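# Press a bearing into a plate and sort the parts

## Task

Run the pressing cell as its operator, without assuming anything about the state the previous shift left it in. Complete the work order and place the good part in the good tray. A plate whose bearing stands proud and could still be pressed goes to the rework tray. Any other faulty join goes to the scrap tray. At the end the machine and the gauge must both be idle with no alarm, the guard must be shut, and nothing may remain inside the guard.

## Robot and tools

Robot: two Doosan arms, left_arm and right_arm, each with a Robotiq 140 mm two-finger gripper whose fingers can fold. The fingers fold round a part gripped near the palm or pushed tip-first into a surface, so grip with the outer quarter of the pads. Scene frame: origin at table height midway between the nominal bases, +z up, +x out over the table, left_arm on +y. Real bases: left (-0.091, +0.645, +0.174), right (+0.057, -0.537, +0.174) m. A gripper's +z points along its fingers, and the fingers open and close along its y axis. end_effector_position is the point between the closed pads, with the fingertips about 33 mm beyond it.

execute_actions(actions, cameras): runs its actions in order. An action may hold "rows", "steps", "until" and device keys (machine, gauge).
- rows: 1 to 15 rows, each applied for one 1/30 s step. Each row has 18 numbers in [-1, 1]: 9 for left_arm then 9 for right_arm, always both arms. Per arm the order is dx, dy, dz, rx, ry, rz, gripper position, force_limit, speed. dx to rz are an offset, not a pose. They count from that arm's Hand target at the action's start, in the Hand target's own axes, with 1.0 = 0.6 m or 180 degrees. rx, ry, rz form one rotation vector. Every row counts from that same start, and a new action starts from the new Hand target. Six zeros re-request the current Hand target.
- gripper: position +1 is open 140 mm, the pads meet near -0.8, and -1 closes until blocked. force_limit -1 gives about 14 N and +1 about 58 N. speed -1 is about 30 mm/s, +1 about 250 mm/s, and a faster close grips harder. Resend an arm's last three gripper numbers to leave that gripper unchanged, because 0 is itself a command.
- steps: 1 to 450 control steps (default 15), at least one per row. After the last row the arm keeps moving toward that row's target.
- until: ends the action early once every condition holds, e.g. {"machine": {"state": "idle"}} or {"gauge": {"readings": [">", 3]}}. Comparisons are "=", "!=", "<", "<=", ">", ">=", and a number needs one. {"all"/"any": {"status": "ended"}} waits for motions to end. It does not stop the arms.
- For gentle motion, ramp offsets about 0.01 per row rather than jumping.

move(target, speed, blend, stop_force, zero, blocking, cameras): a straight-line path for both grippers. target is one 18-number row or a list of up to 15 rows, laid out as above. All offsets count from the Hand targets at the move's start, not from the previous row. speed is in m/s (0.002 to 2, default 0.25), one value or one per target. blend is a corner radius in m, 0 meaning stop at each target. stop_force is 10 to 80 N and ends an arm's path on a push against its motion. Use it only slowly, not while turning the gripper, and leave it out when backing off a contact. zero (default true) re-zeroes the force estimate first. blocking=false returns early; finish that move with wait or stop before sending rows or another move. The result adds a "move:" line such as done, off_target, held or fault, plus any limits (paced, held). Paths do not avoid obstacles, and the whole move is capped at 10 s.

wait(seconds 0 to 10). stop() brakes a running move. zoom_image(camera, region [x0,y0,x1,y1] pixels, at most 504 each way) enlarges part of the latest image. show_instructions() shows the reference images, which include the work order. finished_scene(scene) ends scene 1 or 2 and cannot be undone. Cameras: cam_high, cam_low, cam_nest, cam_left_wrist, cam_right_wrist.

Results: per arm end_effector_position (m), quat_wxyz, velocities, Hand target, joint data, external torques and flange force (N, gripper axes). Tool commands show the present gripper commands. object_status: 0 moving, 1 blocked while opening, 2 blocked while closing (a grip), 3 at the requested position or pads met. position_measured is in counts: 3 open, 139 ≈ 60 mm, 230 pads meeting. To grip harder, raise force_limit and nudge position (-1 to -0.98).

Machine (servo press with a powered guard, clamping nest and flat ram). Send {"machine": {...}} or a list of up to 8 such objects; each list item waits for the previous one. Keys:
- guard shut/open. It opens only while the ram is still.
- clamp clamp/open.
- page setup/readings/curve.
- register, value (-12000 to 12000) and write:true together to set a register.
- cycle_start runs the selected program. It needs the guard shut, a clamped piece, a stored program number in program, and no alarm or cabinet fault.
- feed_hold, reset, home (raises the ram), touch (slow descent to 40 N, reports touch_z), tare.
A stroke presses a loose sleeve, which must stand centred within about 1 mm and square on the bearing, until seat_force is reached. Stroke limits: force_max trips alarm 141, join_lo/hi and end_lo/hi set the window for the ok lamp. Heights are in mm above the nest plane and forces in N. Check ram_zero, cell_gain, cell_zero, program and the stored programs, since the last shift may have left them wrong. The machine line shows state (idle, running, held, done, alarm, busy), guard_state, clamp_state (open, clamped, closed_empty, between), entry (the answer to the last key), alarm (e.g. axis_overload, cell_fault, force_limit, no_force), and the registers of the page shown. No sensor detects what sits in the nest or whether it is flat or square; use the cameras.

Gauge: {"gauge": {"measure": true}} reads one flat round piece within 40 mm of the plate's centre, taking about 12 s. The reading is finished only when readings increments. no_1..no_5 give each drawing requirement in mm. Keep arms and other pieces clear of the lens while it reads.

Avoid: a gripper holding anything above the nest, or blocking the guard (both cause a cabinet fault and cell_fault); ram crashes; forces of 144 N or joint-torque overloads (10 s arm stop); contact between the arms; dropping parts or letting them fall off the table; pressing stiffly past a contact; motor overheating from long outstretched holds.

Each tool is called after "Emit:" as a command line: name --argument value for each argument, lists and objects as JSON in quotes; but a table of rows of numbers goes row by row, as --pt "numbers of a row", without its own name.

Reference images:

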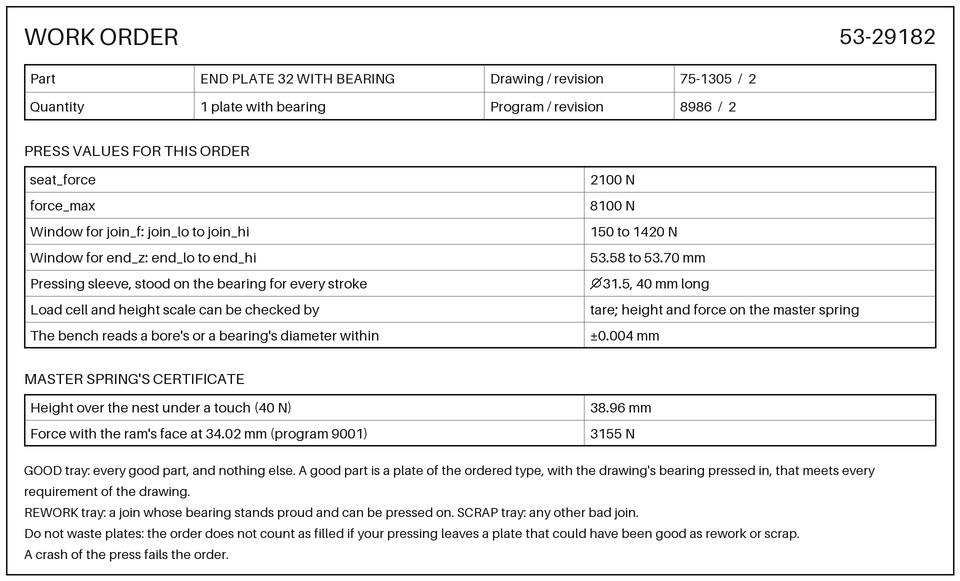

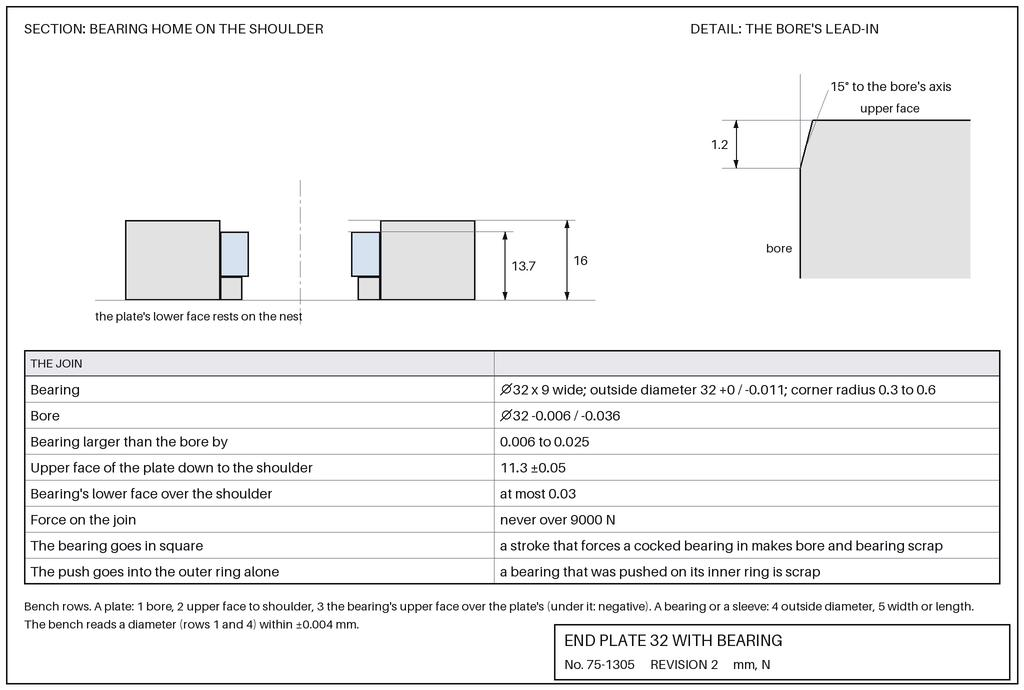

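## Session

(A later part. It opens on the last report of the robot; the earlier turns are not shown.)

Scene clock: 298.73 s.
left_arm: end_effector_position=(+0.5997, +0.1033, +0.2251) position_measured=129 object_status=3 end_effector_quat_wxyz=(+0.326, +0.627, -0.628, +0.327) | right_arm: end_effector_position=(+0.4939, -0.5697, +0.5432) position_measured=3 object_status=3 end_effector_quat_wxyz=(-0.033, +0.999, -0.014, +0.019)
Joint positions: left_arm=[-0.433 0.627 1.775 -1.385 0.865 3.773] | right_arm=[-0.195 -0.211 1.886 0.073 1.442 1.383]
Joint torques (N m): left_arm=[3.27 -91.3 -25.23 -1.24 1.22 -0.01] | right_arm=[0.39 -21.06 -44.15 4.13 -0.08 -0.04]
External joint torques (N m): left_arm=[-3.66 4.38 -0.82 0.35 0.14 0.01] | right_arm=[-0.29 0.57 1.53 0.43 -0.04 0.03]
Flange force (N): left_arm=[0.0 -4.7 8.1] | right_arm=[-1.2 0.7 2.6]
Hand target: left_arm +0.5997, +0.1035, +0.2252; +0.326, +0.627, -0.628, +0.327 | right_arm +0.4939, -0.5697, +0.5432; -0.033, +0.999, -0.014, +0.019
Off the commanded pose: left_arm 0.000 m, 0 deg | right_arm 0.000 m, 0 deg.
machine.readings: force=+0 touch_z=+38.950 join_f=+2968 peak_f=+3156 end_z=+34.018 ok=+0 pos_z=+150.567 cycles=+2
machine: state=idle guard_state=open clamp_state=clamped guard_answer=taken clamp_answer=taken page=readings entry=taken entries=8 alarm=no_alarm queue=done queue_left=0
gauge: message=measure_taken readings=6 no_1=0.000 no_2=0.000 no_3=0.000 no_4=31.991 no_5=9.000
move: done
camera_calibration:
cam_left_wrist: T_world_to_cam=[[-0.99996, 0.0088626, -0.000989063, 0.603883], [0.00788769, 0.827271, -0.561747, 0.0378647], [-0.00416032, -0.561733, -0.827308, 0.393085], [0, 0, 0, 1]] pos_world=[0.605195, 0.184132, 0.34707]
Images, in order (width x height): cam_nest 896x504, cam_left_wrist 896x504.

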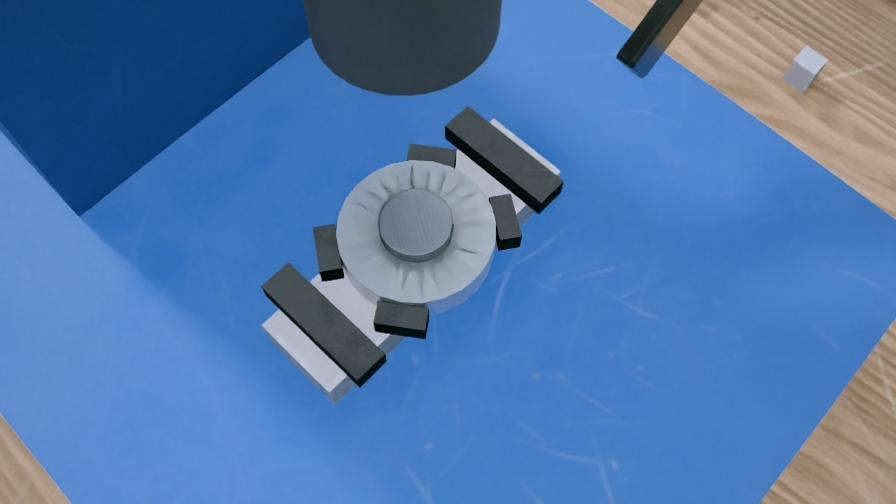

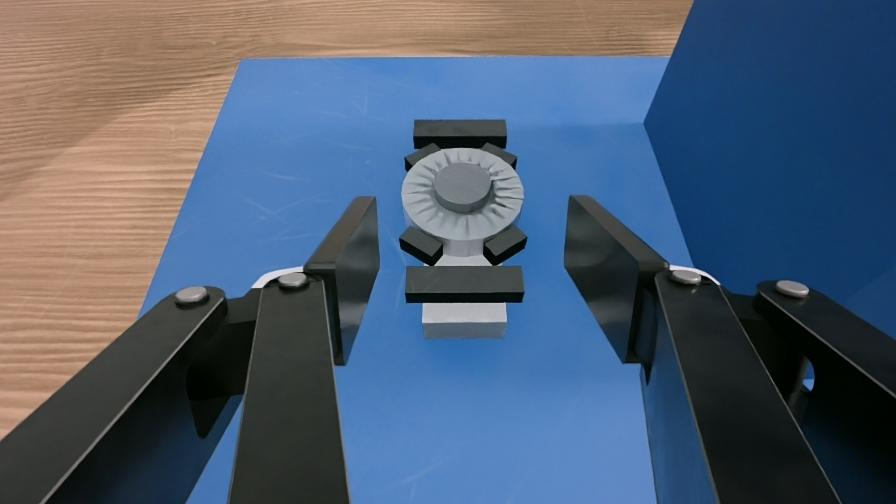

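Emit:
move --pt "-0.0957 0 -0.3543 0 0 0 0 0 -1 0 0 0 0 0 0 1 1 1" --pt "-0.4309 -0.3988 -0.3936 0.2912 0 -0.2041 0 0 -1 0 0 0 0 0 0 1 1 1" --speed '[0.25,0.3]' --blend '[0.02,0]' --cameras '["cam_left_wrist"]'

Scene clock: 304.43 s.
left_arm: end_effector_position=(+0.8395, +0.4450, +0.1496) position_measured=129 object_status=3 end_effector_quat_wxyz=(+0.104, +0.864, -0.200, +0.451) | right_arm: end_effector_position=(+0.4939, -0.5697, +0.5432) position_measured=3 object_status=3 end_effector_quat_wxyz=(-0.033, +0.999, -0.014, +0.019)
Joint positions: left_arm=[-0.181 0.675 1.896 -2.559 0.437 4.343] | right_arm=[-0.195 -0.211 1.886 0.073 1.442 1.383]
Joint torques (N m): left_arm=[0.99 -89.03 -21.56 -2.8 2.19 -0.18] | right_arm=[0.62 -21.3 -44.03 4.15 -0.11 -0.03]
External joint torques (N m): left_arm=[-0.63 0.8 -1.31 0.5 -0.05 0.17] | right_arm=[-0.49 0.11 1.2 0.43 0 0.03]
Flange force (N): left_arm=[1.7 -1.4 3.3] | right_arm=[-1.6 1.1 1.9]
Hand target: left_arm +0.8395, +0.4450, +0.1496; +0.104, +0.864, -0.200, +0.451 | right_arm +0.4939, -0.5697, +0.5432; -0.033, +0.999, -0.014, +0.019
Off the commanded pose: left_arm 0.000 m, 0 deg | right_arm 0.000 m, 0 deg.
machine.readings: force=+0 touch_z=+38.950 join_f=+2968 peak_f=+3156 end_z=+34.018 ok=+0 pos_z=+150.567 cycles=+2
machine: state=idle guard_state=open clamp_state=clamped guard_answer=taken clamp_answer=taken page=readings entry=taken entries=8 alarm=no_alarm queue=done queue_left=0
gauge: message=measure_taken readings=6 no_1=0.000 no_2=0.000 no_3=0.000 no_4=31.991 no_5=9.000
move: done
camera_calibration:
cam_left_wrist: T_world_to_cam=[[-0.446317, -0.894875, 0.000428554, 0.77773], [-0.739453, 0.368531, -0.563377, 0.54278], [0.503994, -0.251762, -0.8262, -0.0412562], [0, 0, 0, 1]] pos_world=[0.769267, 0.485554, 0.271371]
Images, in order (width x height): cam_left_wrist 896x504.

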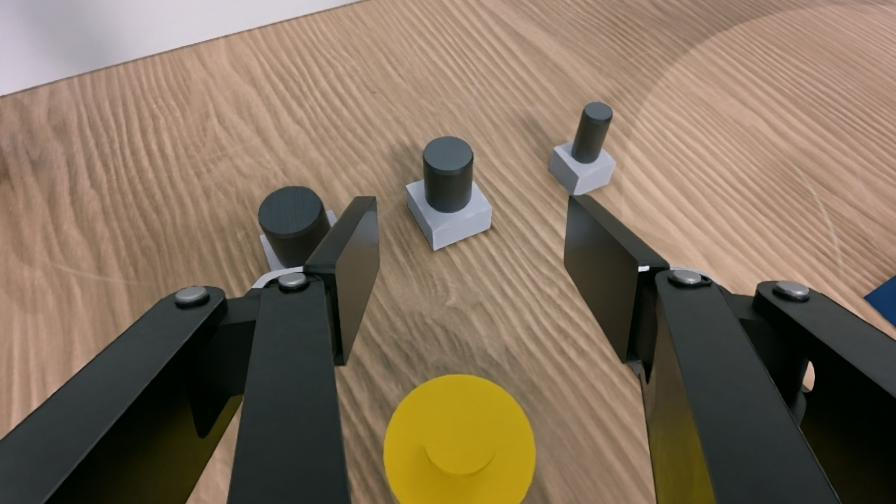

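Emit:
move --pt "-0.0061 -0.0142 0.15 0 0 0 0 0 -1 0 0 0 0 0 0 1 1 1" --pt "-0.0061 -0.0142 0.244 0 0 0 0 0 -1 0 0 0 0 0 0 1 1 1" --speed '[0.15,0.05]' --blend '[0.01,0]' --cameras '["cam_left_wrist"]'

Scene clock: 307.97 s.
left_arm: end_effector_position=(+0.9492, +0.4009, +0.0628) position_measured=129 object_status=3 end_effector_quat_wxyz=(+0.104, +0.864, -0.200, +0.451) | right_arm: end_effector_position=(+0.4939, -0.5697, +0.5432) position_measured=3 object_status=3 end_effector_quat_wxyz=(-0.033, +0.999, -0.014, +0.019)
Joint positions: left_arm=[-0.213 0.899 1.636 -2.573 0.397 4.33] | right_arm=[-0.195 -0.211 1.886 0.073 1.442 1.383]
Joint torques (N m): left_arm=[0.87 -105.48 -22.73 -2.98 2.18 -0.19] | right_arm=[0.73 -20.84 -44.11 4.13 -0.08 -0.07]
External joint torques (N m): left_arm=[-0.7 -0.27 -1.39 0.6 -0.06 0.19] | right_arm=[-0.5 -0.84 1.1 0.47 -0.02 0.07]
Flange force (N): left_arm=[2.6 -1.4 2.5] | right_arm=[-3.1 0.8 1.6]
Hand target: left_arm +0.9493, +0.4009, +0.0628; +0.104, +0.864, -0.200, +0.451 | right_arm +0.4939, -0.5697, +0.5432; -0.033, +0.999, -0.014, +0.019
Off the commanded pose: left_arm 0.000 m, 0 deg | right_arm 0.000 m, 0 deg.
machine.readings: force=+0 touch_z=+38.950 join_f=+2968 peak_f=+3156 end_z=+34.018 ok=+0 pos_z=+150.567 cycles=+2
machine: state=idle guard_state=open clamp_state=clamped guard_answer=taken clamp_answer=taken page=readings entry=taken entries=8 alarm=no_alarm queue=done queue_left=0
gauge: message=measure_taken readings=6 no_1=0.000 no_2=0.000 no_3=0.000 no_4=31.991 no_5=9.000
move: done
camera_calibration:
cam_left_wrist: T_world_to_cam=[[-0.446183, -0.894942, 0.000368952, 0.787232], [-0.739474, 0.368441, -0.563408, 0.591202], [0.504082, -0.251656, -0.826178, -0.179413], [0, 0, 0, 1]] pos_world=[0.878867, 0.441553, 0.18457]
Images, in order (width x height): cam_left_wrist 896x504.

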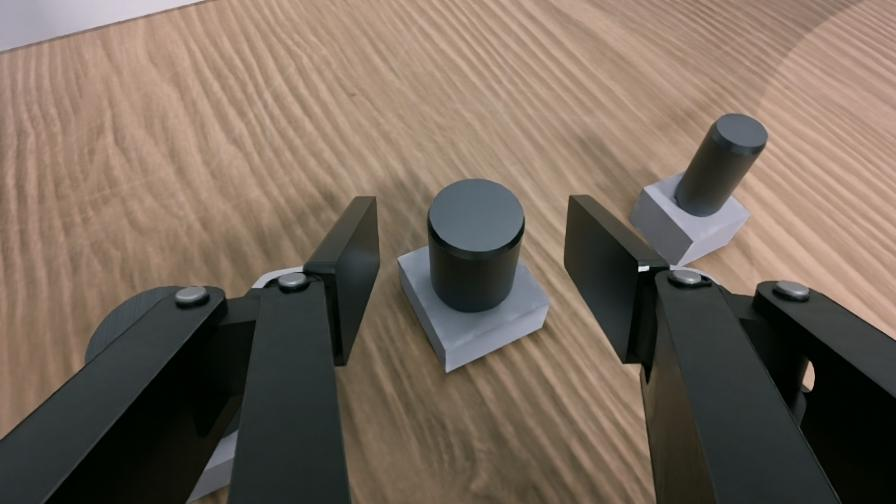

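Emit:
execute_actions --actions '[{"rows":[[0,0,0,0,0,0,-1,0,-1,0,0,0,0,0,0,1,1,1]],"steps":75}]' --cameras '["cam_left_wrist"]'

Scene clock: 310.97 s.
left_arm: end_effector_position=(+0.9493, +0.4009, +0.0628) position_measured=185 object_status=2 end_effector_quat_wxyz=(+0.104, +0.864, -0.200, +0.451) | right_arm: end_effector_position=(+0.4939, -0.5697, +0.5432) position_measured=3 object_status=3 end_effector_quat_wxyz=(-0.033, +0.999, -0.014, +0.019)
Joint positions: left_arm=[-0.213 0.899 1.636 -2.573 0.397 4.33] | right_arm=[-0.195 -0.211 1.886 0.073 1.442 1.383]
Joint torques (N m): left_arm=[-0.34 -100.27 -21.64 -2.6 1.05 -0.13] | right_arm=[0.63 -20.97 -44.2 4.15 -0.06 -0.05]
External joint torques (N m): left_arm=[0.55 -5.78 -2.67 0.19 1.09 0.13] | right_arm=[-0.57 0.35 1.54 0.41 -0.05 0.05]
Flange force (N): left_arm=[4.7 -1.3 -4.1] | right_arm=[-1.7 1.3 2.6]
Hand target: left_arm +0.9493, +0.4009, +0.0628; +0.104, +0.864, -0.200, +0.451 | right_arm +0.4939, -0.5697, +0.5432; -0.033, +0.999, -0.014, +0.019
Off the commanded pose: left_arm 0.000 m, 0 deg | right_arm 0.000 m, 0 deg.
machine.readings: force=+0 touch_z=+38.950 join_f=+2968 peak_f=+3156 end_z=+34.018 ok=+0 pos_z=+150.567 cycles=+2
machine: state=idle guard_state=open clamp_state=clamped guard_answer=taken clamp_answer=taken page=readings entry=taken entries=8 alarm=no_alarm queue=done queue_left=0
gauge: message=measure_taken readings=6 no_1=0.000 no_2=0.000 no_3=0.000 no_4=31.991 no_5=9.000
camera_calibration:
cam_left_wrist: T_world_to_cam=[[-0.446294, -0.894886, 0.000391802, 0.787256], [-0.739416, 0.368512, -0.563438, 0.591235], [0.504069, -0.251749, -0.826158, -0.17944], [0, 0, 0, 1]] pos_world=[0.878967, 0.441454, 0.18457]
Images, in order (width x height): cam_left_wrist 896x504.

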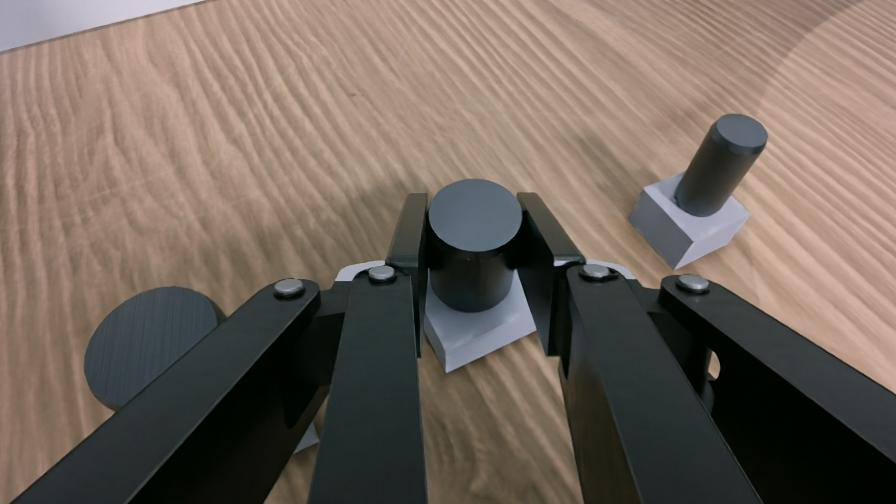

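Emit:
move --pt "0.1092 0 -0.0765 0 0 0 -1 0 -1 0 0 0 0 0 0 1 1 1" --pt "0.075 0.3914 -0.6105 -0.2912 0 0.2041 -1 0 -1 0 0 0 0 0 0 1 1 1" --speed '[0.12,0.25]' --blend '[0.02,0]'

Scene clock: 315.17 s.
left_arm: end_effector_position=(+0.5994, +0.3104, +0.3090) position_measured=185 object_status=2 end_effector_quat_wxyz=(+0.326, +0.627, -0.628, +0.327) | right_arm: end_effector_position=(+0.4939, -0.5697, +0.5432) position_measured=3 object_status=3 end_effector_quat_wxyz=(-0.033, +0.999, -0.014, +0.019)
Joint positions: left_arm=[-0.154 0.471 1.845 -1.17 1.078 3.743] | right_arm=[-0.195 -0.211 1.886 0.073 1.442 1.383]
Joint torques (N m): left_arm=[0.77 -77.78 -28.17 -1.24 1.61 -0.13] | right_arm=[0.47 -20.88 -44.08 4.12 -0.07 -0.02]
External joint torques (N m): left_arm=[-0.59 1.85 -0.33 0.81 -0.32 0.13] | right_arm=[-0.29 -0.58 1.19 0.46 -0.04 0.02]
Flange force (N): left_arm=[-1.0 -3.0 1.6] | right_arm=[-2.7 0.5 1.8]
Hand target: left_arm +0.5993, +0.3104, +0.3091; +0.326, +0.627, -0.628, +0.327 | right_arm +0.4939, -0.5697, +0.5432; -0.033, +0.999, -0.014, +0.019
Off the commanded pose: left_arm 0.000 m, 0 deg | right_arm 0.000 m, 0 deg.
machine.readings: force=+0 touch_z=+38.950 join_f=+2968 peak_f=+3156 end_z=+34.018 ok=+0 pos_z=+150.567 cycles=+2
machine: state=idle guard_state=open clamp_state=clamped guard_answer=taken clamp_answer=taken page=readings entry=taken entries=8 alarm=no_alarm queue=done queue_left=0
gauge: message=measure_taken readings=6 no_1=0.000 no_2=0.000 no_3=0.000 no_4=31.991 no_5=9.000
move: done

Emit:
move --target '[0.1307,-0.001,0.5035,0,0,0,-1,0,-1,0,0,0,0,0,0,1,1,1]' --speed 0.2 --cameras '["cam_nest","cam_left_wrist"]'

Emit:
zoom_image --camera "cam_nest" --region '[330, 130, 510, 310]'

Emit:
zoom_image --camera "cam_left_wrist" --region '[390, 160, 560, 400]'

Scene clock: 317.57 s.
left_arm: end_effector_position=(+0.5998, +0.0181, +0.2000) position_measured=185 object_status=2 end_effector_quat_wxyz=(+0.326, +0.627, -0.628, +0.327) | right_arm: end_effector_position=(+0.4939, -0.5697, +0.5432) position_measured=3 object_status=3 end_effector_quat_wxyz=(-0.033, +0.999, -0.014, +0.019)
Joint positions: left_arm=[-0.533 0.696 1.703 -1.446 0.799 3.755] | right_arm=[-0.195 -0.211 1.886 0.073 1.442 1.383]
Joint torques (N m): left_arm=[2.42 -95.68 -26.51 -1.8 1.6 -0.16] | right_arm=[0.53 -21.37 -44.19 4.13 -0.08 -0.02]
External joint torques (N m): left_arm=[-2.33 2.5 0.24 0.82 -0.28 0.16] | right_arm=[-0.44 0.61 1.46 0.44 -0.03 0.01]
Flange force (N): left_arm=[0.1 -1.2 4.2] | right_arm=[-1.1 1.1 2.5]
Hand target: left_arm +0.5998, +0.0179, +0.2000; +0.326, +0.627, -0.628, +0.327 | right_arm +0.4939, -0.5697, +0.5432; -0.033, +0.999, -0.014, +0.019
Off the commanded pose: left_arm 0.000 m, 0 deg | right_arm 0.000 m, 0 deg.
machine.readings: force=+0 touch_z=+38.950 join_f=+2968 peak_f=+3156 end_z=+34.018 ok=+0 pos_z=+150.567 cycles=+2
machine: state=idle guard_state=open clamp_state=clamped guard_answer=taken clamp_answer=taken page=readings entry=taken entries=8 alarm=no_alarm queue=done queue_left=0
gauge: message=measure_taken readings=6 no_1=0.000 no_2=0.000 no_3=0.000 no_4=31.991 no_5=9.000
move: done
camera_calibration:
cam_left_wrist: T_world_to_cam=[[-0.99996, 0.0088626, -0.000989063, 0.604714], [0.00788769, 0.827271, -0.561747, 0.0943303], [-0.00416032, -0.561733, -0.827308, 0.324404], [0, 0, 0, 1]] pos_world=[0.605295, 0.0988322, 0.32197]
Images, in order (width x height): cam_nest 896x504, cam_left_wrist 896x504.

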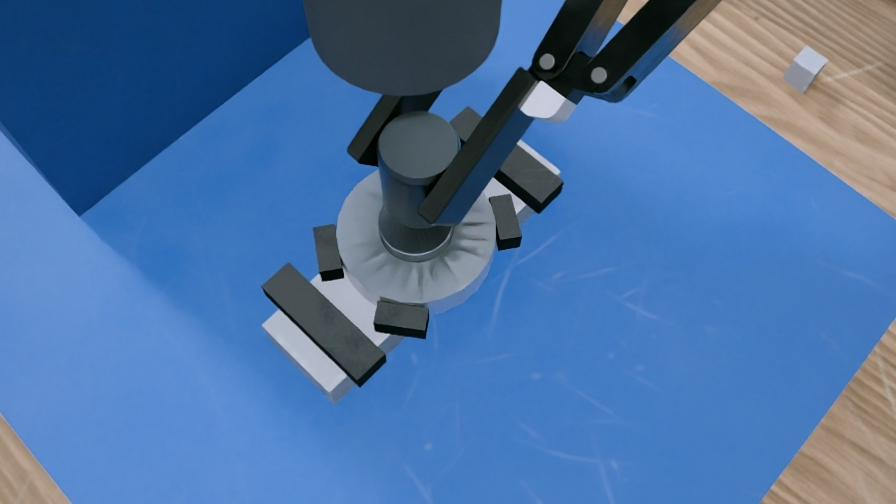

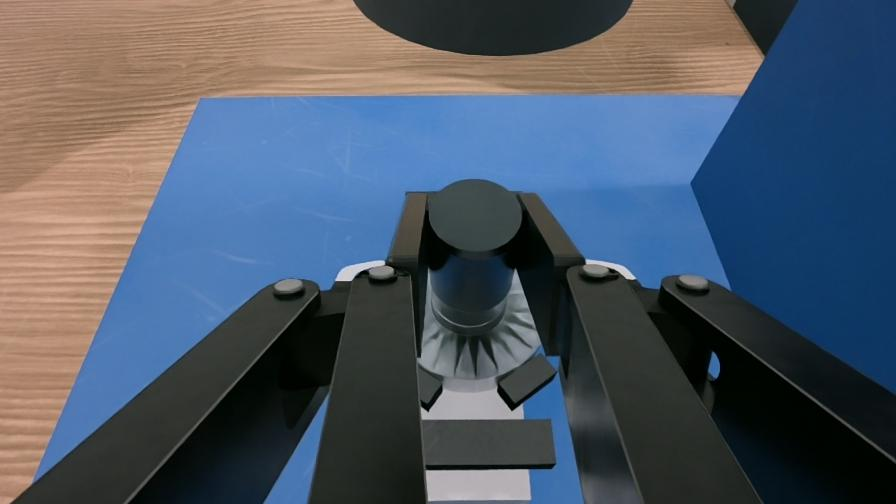

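Scaled by 2.800 from the camera's 896x504 image, which has a finer 1280x720 frame.

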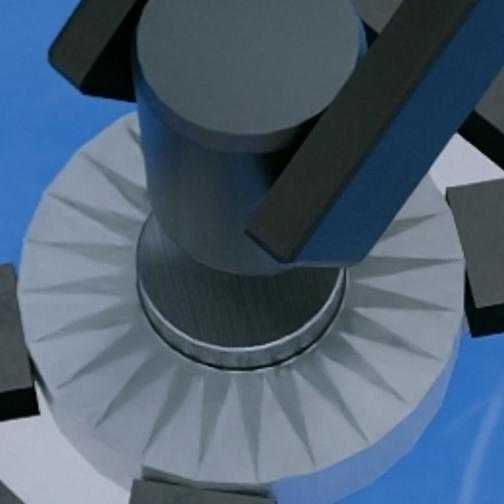

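Scaled by 2.100 from the camera's 896x504 image, which has a finer 1280x720 frame.

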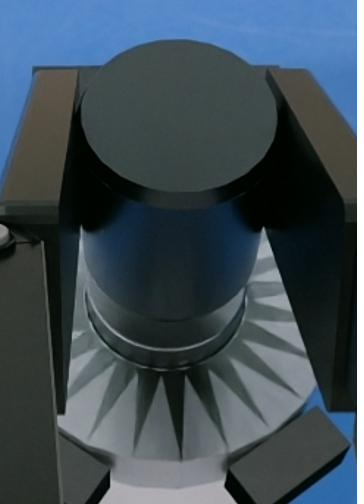

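Emit:
move --target '[-0.0184,0,0.0159,0,0,0,-1,0,-1,0,0,0,0,0,0,1,1,1]' --speed 0.03 --cameras '["cam_nest","cam_left_wrist"]'

Emit:
zoom_image --camera "cam_nest" --region '[350, 120, 510, 280]'

Emit:
zoom_image --camera "cam_left_wrist" --region '[400, 200, 550, 350]'

Scene clock: 319.33 s.
left_arm: end_effector_position=(+0.5999, +0.0165, +0.1855) position_measured=185 object_status=2 end_effector_quat_wxyz=(+0.326, +0.627, -0.628, +0.327) | right_arm: end_effector_position=(+0.4939, -0.5697, +0.5432) position_measured=3 object_status=3 end_effector_quat_wxyz=(-0.033, +0.999, -0.014, +0.019)
Joint positions: left_arm=[-0.535 0.714 1.704 -1.466 0.796 3.781] | right_arm=[-0.195 -0.211 1.886 0.073 1.442 1.383]
Joint torques (N m): left_arm=[0.77 -98.39 -25.64 -1.99 1.8 0.09] | right_arm=[0.83 -21.12 -44.06 4.17 -0.08 -0.04]
External joint torques (N m): left_arm=[-1.1 4.28 -0.2 0.95 -0.42 -0.09] | right_arm=[-0.76 0.21 1.22 0.41 -0.04 0.03]
Flange force (N): left_arm=[-1.0 -5.1 5.2] | right_arm=[-1.6 1.7 2.0]
Hand target: left_arm +0.5999, +0.0165, +0.1854; +0.326, +0.627, -0.628, +0.327 | right_arm +0.4939, -0.5697, +0.5432; -0.033, +0.999, -0.014, +0.019
Off the commanded pose: left_arm 0.000 m, 0 deg | right_arm 0.000 m, 0 deg.
machine.readings: force=+0 touch_z=+38.950 join_f=+2968 peak_f=+3156 end_z=+34.018 ok=+0 pos_z=+150.567 cycles=+2
machine: state=idle guard_state=open clamp_state=clamped guard_answer=taken clamp_answer=taken page=readings entry=taken entries=8 alarm=no_alarm queue=done queue_left=0
gauge: message=measure_taken readings=6 no_1=0.000 no_2=0.000 no_3=0.000 no_4=31.991 no_5=9.000
move: done
camera_calibration:
cam_left_wrist: T_world_to_cam=[[-0.999959, 0.00894505, -0.00104563, 0.604822], [0.00798768, 0.827271, -0.561747, 0.0874469], [-0.00415984, -0.561732, -0.827309, 0.311509], [0, 0, 0, 1]] pos_world=[0.605395, 0.0972324, 0.30747]
Images, in order (width x height): cam_nest 896x504, cam_left_wrist 896x504.

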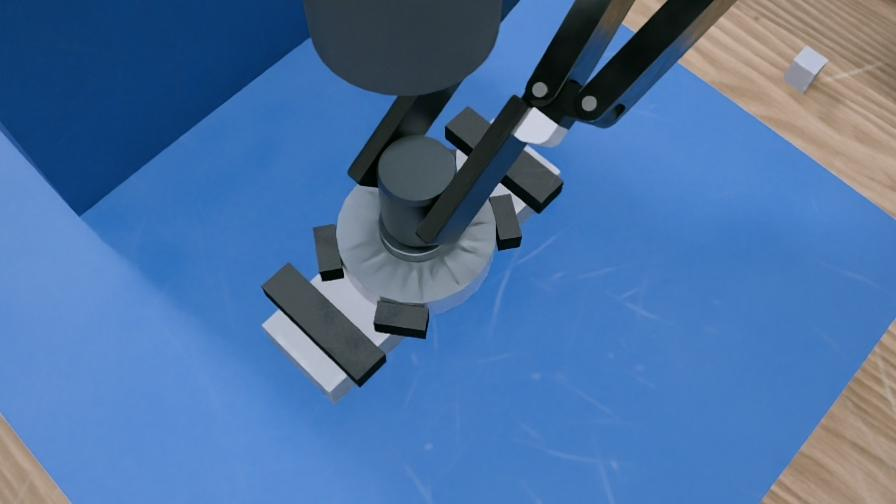

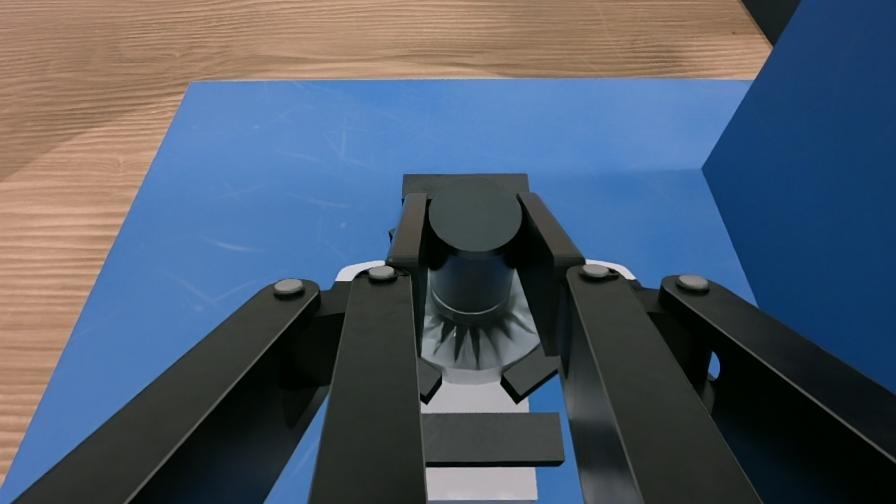

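Scaled by 3.150 from the camera's 896x504 image, which has a finer 1280x720 frame.

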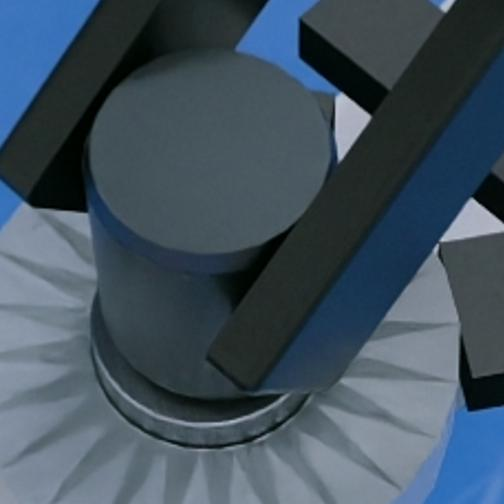

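Scaled by 3.360 from the camera's 896x504 image, which has a finer 1280x720 frame.

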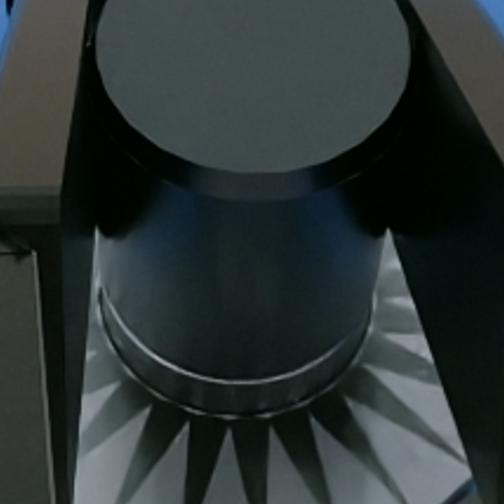

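Emit:
move --target '[0.0027,-0.0017,0.0038,0,0,0,-1,0,-1,0,0,0,0,0,0,1,1,1]' --speed 0.02 --cameras '["cam_nest","cam_left_wrist"]'

Emit:
zoom_image --camera "cam_nest" --region '[350, 120, 510, 280]'

Emit:
zoom_image --camera "cam_left_wrist" --region '[400, 200, 550, 350]'

Scene clock: 322.53 s.
left_arm: end_effector_position=(+0.6009, +0.0137, +0.1855) position_measured=185 object_status=2 end_effector_quat_wxyz=(+0.326, +0.627, -0.628, +0.327) | right_arm: end_effector_position=(+0.4939, -0.5697, +0.5432) position_measured=3 object_status=3 end_effector_quat_wxyz=(-0.033, +0.999, -0.014, +0.019)
Joint positions: left_arm=[-0.538 0.716 1.699 -1.465 0.794 3.777] | right_arm=[-0.195 -0.211 1.886 0.073 1.442 1.383]
Joint torques (N m): left_arm=[1.28 -97.52 -25.99 -1.81 1.81 -0.19] | right_arm=[0.59 -21.16 -44.07 4.14 -0.08 -0.04]
External joint torques (N m): left_arm=[-1.19 3.2 0.2 0.79 -0.45 0.19] | right_arm=[-0.46 0.01 1.23 0.44 -0.04 0.04]
Flange force (N): left_arm=[-1.2 -2.6 4.1] | right_arm=[-1.8 1.0 2.0]
Hand target: left_arm +0.6009, +0.0137, +0.1855; +0.326, +0.627, -0.628, +0.327 | right_arm +0.4939, -0.5697, +0.5432; -0.033, +0.999, -0.014, +0.019
Off the commanded pose: left_arm 0.000 m, 0 deg | right_arm 0.000 m, 0 deg.
machine.readings: force=+0 touch_z=+38.950 join_f=+2968 peak_f=+3156 end_z=+34.018 ok=+0 pos_z=+150.567 cycles=+2
machine: state=idle guard_state=open clamp_state=clamped guard_answer=taken clamp_answer=taken page=readings entry=taken entries=8 alarm=no_alarm queue=done queue_left=0
gauge: message=measure_taken readings=6 no_1=0.000 no_2=0.000 no_3=0.000 no_4=31.991 no_5=9.000
move: done
camera_calibration:
cam_left_wrist: T_world_to_cam=[[-0.99996, 0.0088626, -0.000989063, 0.605838], [0.00788769, 0.827271, -0.561747, 0.0897601], [-0.00416032, -0.561733, -0.827308, 0.309858], [0, 0, 0, 1]] pos_world=[0.606395, 0.0944322, 0.30737]
Images, in order (width x height): cam_nest 896x504, cam_left_wrist 896x504.

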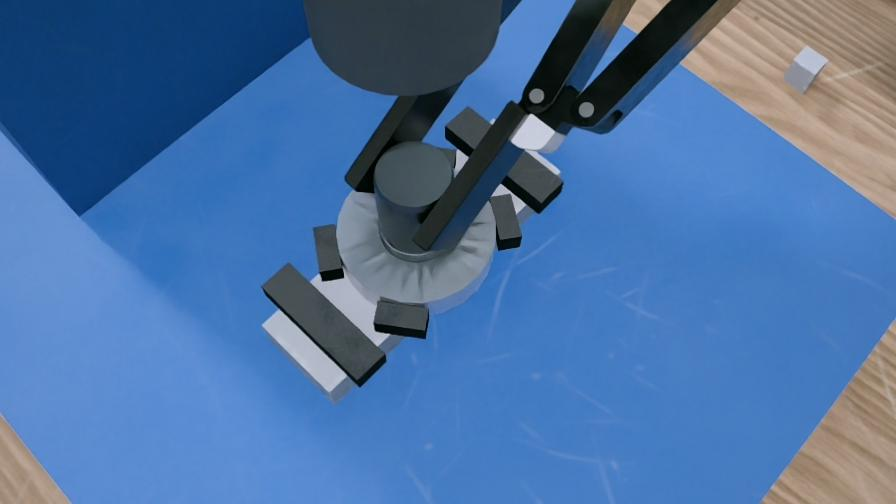

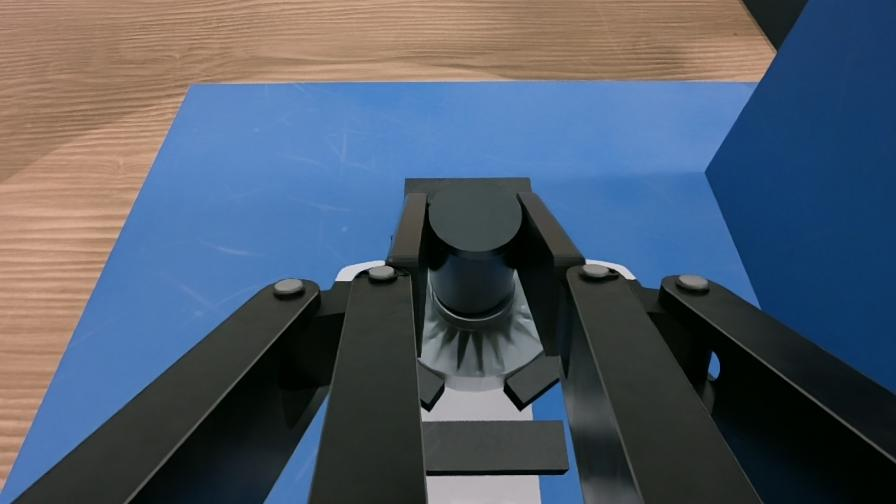

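Scaled by 3.150 from the camera's 896x504 image, which has a finer 1280x720 frame.

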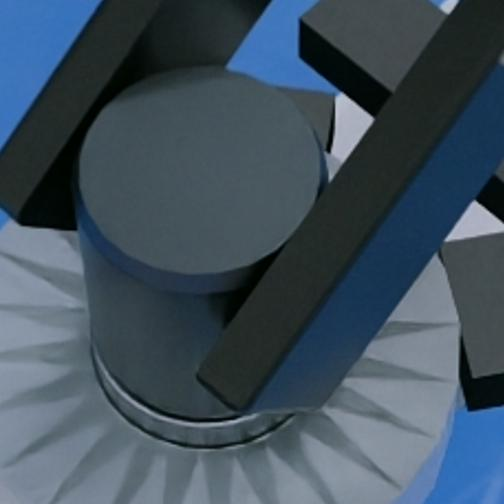

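Scaled by 3.360 from the camera's 896x504 image, which has a finer 1280x720 frame.

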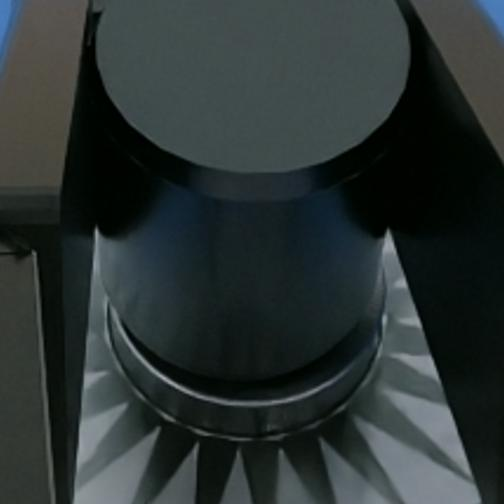

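Emit:
move --target '[-0.0029,0.0008,0,0,0,0,-1,0,-1,0,0,0,0,0,0,1,1,1]' --speed 0.02 --cameras '["cam_nest","cam_left_wrist"]'

Emit:
zoom_image --camera "cam_nest" --region '[350, 150, 480, 280]'

Emit:
zoom_image --camera "cam_left_wrist" --region '[400, 230, 540, 350]'

Scene clock: 324.73 s.
left_arm: end_effector_position=(+0.6004, +0.0147, +0.1840) position_measured=185 object_status=2 end_effector_quat_wxyz=(+0.326, +0.627, -0.628, +0.327) | right_arm: end_effector_position=(+0.4939, -0.5697, +0.5432) position_measured=3 object_status=3 end_effector_quat_wxyz=(-0.033, +0.999, -0.014, +0.019)
Joint positions: left_arm=[-0.537 0.717 1.701 -1.468 0.794 3.781] | right_arm=[-0.195 -0.211 1.886 0.073 1.442 1.383]
Joint torques (N m): left_arm=[1.28 -97.53 -25.45 -1.88 1.82 -0.16] | right_arm=[0.52 -21.1 -44.22 4.15 -0.14 -0.06]
External joint torques (N m): left_arm=[-1.87 3.24 -0.36 0.82 -0.43 0.16] | right_arm=[-0.55 0.54 1.46 0.42 0.02 0.05]
Flange force (N): left_arm=[-0.3 -3.4 5.1] | right_arm=[-1.3 1.2 2.4]
Hand target: left_arm +0.6004, +0.0147, +0.1840; +0.326, +0.627, -0.628, +0.327 | right_arm +0.4939, -0.5697, +0.5432; -0.033, +0.999, -0.014, +0.019
Off the commanded pose: left_arm 0.000 m, 0 deg | right_arm 0.000 m, 0 deg.
machine.readings: force=+0 touch_z=+38.950 join_f=+2968 peak_f=+3156 end_z=+34.018 ok=+0 pos_z=+150.567 cycles=+2
machine: state=idle guard_state=open clamp_state=clamped guard_answer=taken clamp_answer=taken page=readings entry=taken entries=8 alarm=no_alarm queue=done queue_left=0
gauge: message=measure_taken readings=6 no_1=0.000 no_2=0.000 no_3=0.000 no_4=31.991 no_5=9.000
move: done
camera_calibration:
cam_left_wrist: T_world_to_cam=[[-0.999961, 0.00880652, -0.00107048, 0.605358], [0.00788761, 0.82735, -0.561632, 0.0881079], [-0.00406036, -0.561618, -0.827387, 0.309212], [0, 0, 0, 1]] pos_world=[0.605895, 0.0954317, 0.30597]
Images, in order (width x height): cam_nest 896x504, cam_left_wrist 896x504.

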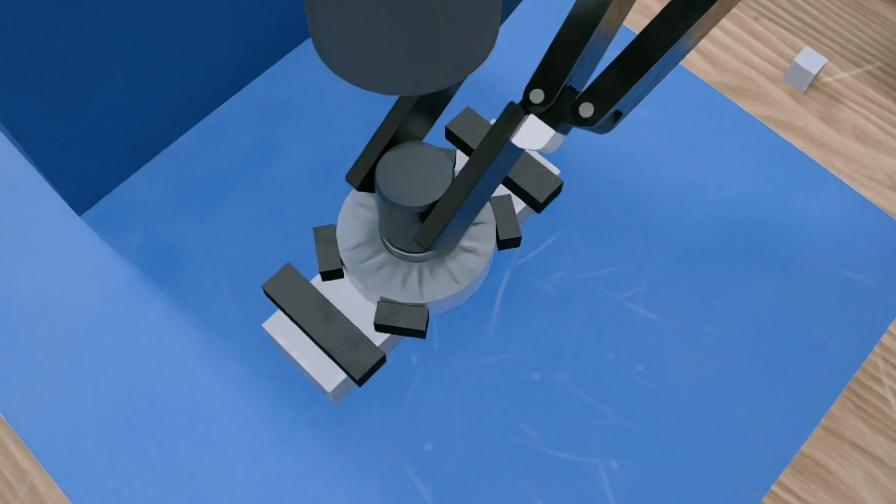

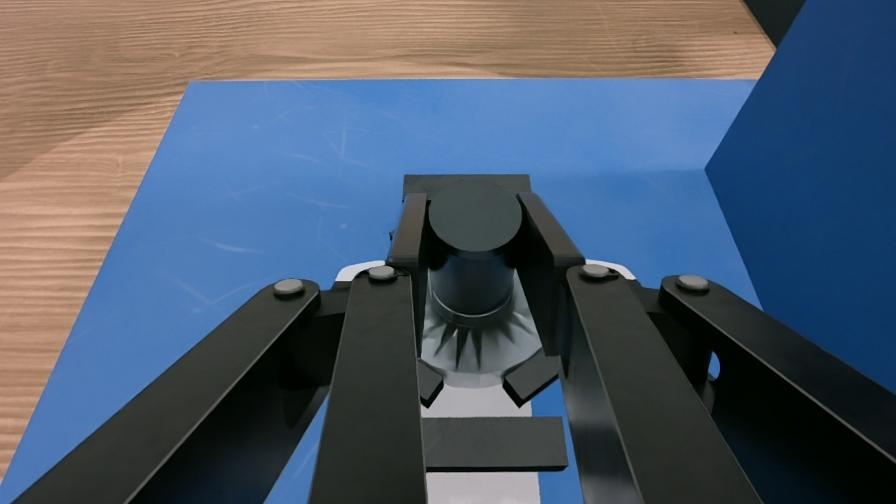

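Scaled by 3.877 from the camera's 896x504 image, which has a finer 1280x720 frame.

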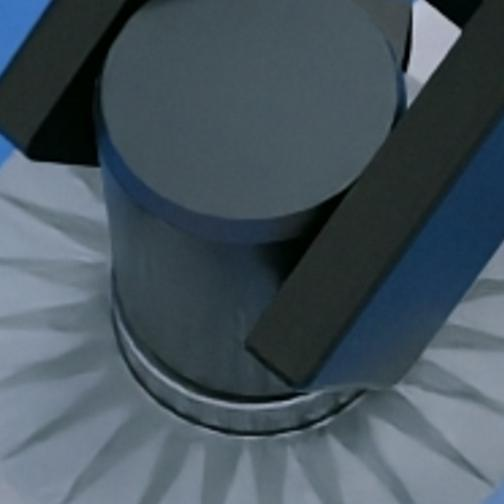

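Scaled by 3.600 from the camera's 896x504 image, which has a finer 1280x720 frame.

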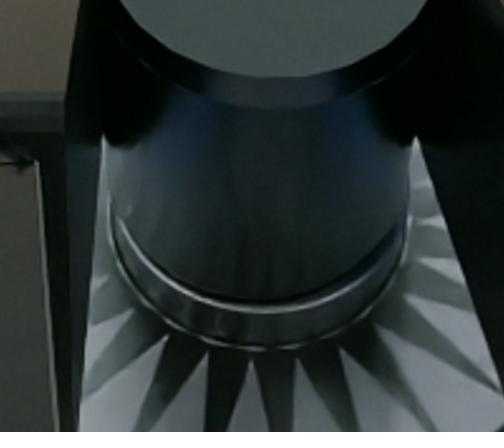

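Emit:
move --target '[-0.0082,-0.0005,0.0057,0,0,0,-1,0,-1,0,0,0,0,0,0,1,1,1]' --speed 0.004 --stop_force 10 --cameras '["cam_nest","cam_left_wrist"]'

Emit:
zoom_image --camera "cam_nest" --region '[350, 150, 480, 280]'

Emit:
zoom_image --camera "cam_left_wrist" --region '[400, 230, 540, 350]'

Scene clock: 326.20 s.
left_arm: end_effector_position=(+0.6004, +0.0146, +0.1833) position_measured=185 object_status=2 end_effector_quat_wxyz=(+0.326, +0.626, -0.628, +0.327) | right_arm: end_effector_position=(+0.4939, -0.5697, +0.5432) position_measured=3 object_status=3 end_effector_quat_wxyz=(-0.033, +0.999, -0.014, +0.019)
Joint positions: left_arm=[-0.537 0.718 1.701 -1.469 0.795 3.783] | right_arm=[-0.195 -0.211 1.886 0.073 1.442 1.383]
Joint torques (N m): left_arm=[0.31 -85.55 -21.05 -0.33 -0.7 -0.05] | right_arm=[0.75 -21.13 -44.15 4.14 -0.09 -0.05]
External joint torques (N m): left_arm=[-0.24 -8.4 -4.53 -0.7 2.07 0.04] | right_arm=[-0.62 -0.01 1.39 0.43 -0.02 0.05]
Flange force (N): left_arm=[8.1 -1.0 -6.2] | right_arm=[-2.1 1.3 2.2]
Hand target: left_arm +0.6004, +0.0146, +0.1833; +0.326, +0.626, -0.628, +0.327 (not the last commanded pose) | right_arm +0.4939, -0.5697, +0.5432; -0.033, +0.999, -0.014, +0.019
Off the commanded pose: left_arm 0.005 m, 0 deg | right_arm 0.000 m, 0 deg.
machine.readings: force=+0 touch_z=+38.950 join_f=+2968 peak_f=+3156 end_z=+34.018 ok=+0 pos_z=+150.567 cycles=+2
machine: state=idle guard_state=open clamp_state=clamped guard_answer=taken clamp_answer=taken page=readings entry=taken entries=8 alarm=no_alarm queue=done queue_left=0
gauge: message=measure_taken readings=6 no_1=0.000 no_2=0.000 no_3=0.000 no_4=31.991 no_5=9.000
move: contact (left_arm)
camera_calibration:
cam_left_wrist: T_world_to_cam=[[-0.99996, 0.00891929, -0.000910123, 0.605398], [0.00788871, 0.827068, -0.562046, 0.087809], [-0.00426032, -0.562031, -0.827105, 0.308626], [0, 0, 0, 1]] pos_world=[0.605996, 0.0954332, 0.30517]
Images, in order (width x height): cam_nest 896x504, cam_left_wrist 896x504.

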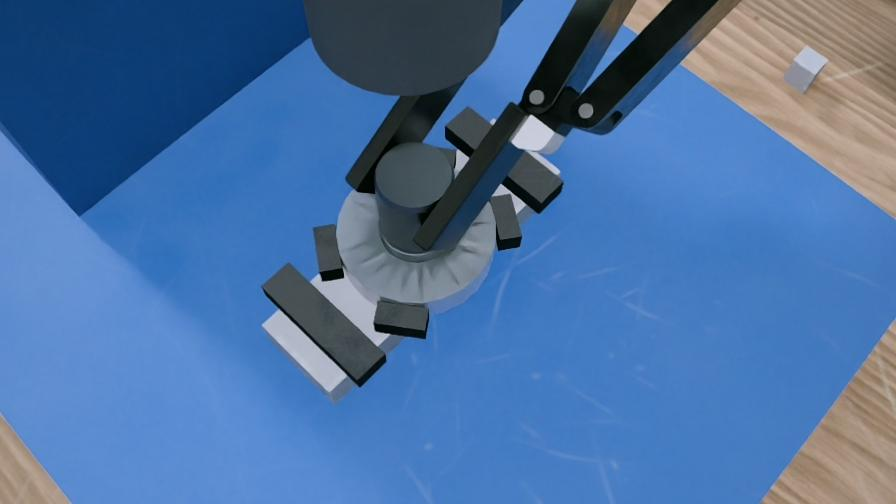

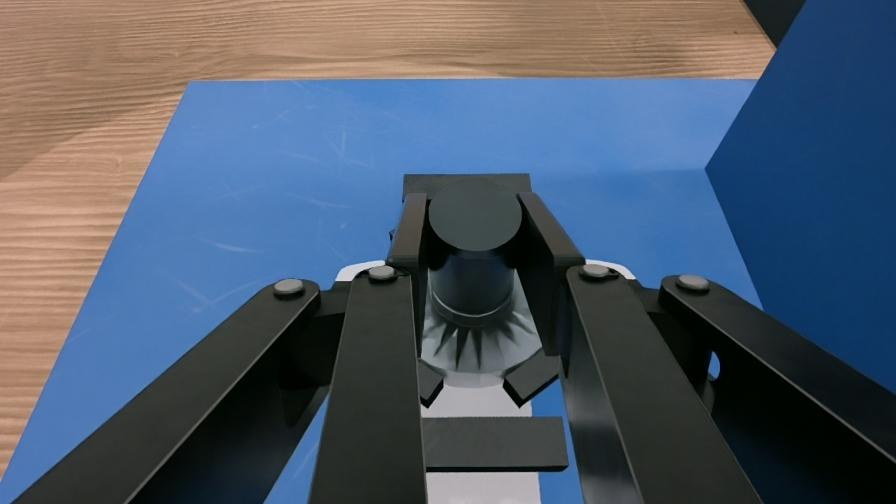

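Scaled by 3.877 from the camera's 896x504 image, which has a finer 1280x720 frame.

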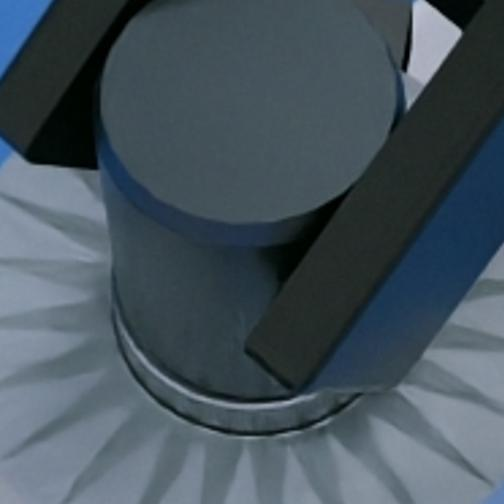

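Scaled by 3.600 from the camera's 896x504 image, which has a finer 1280x720 frame.

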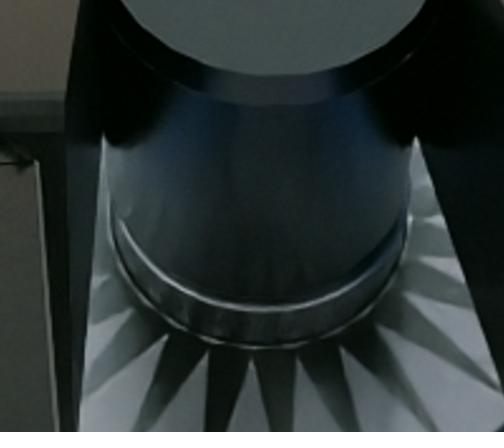

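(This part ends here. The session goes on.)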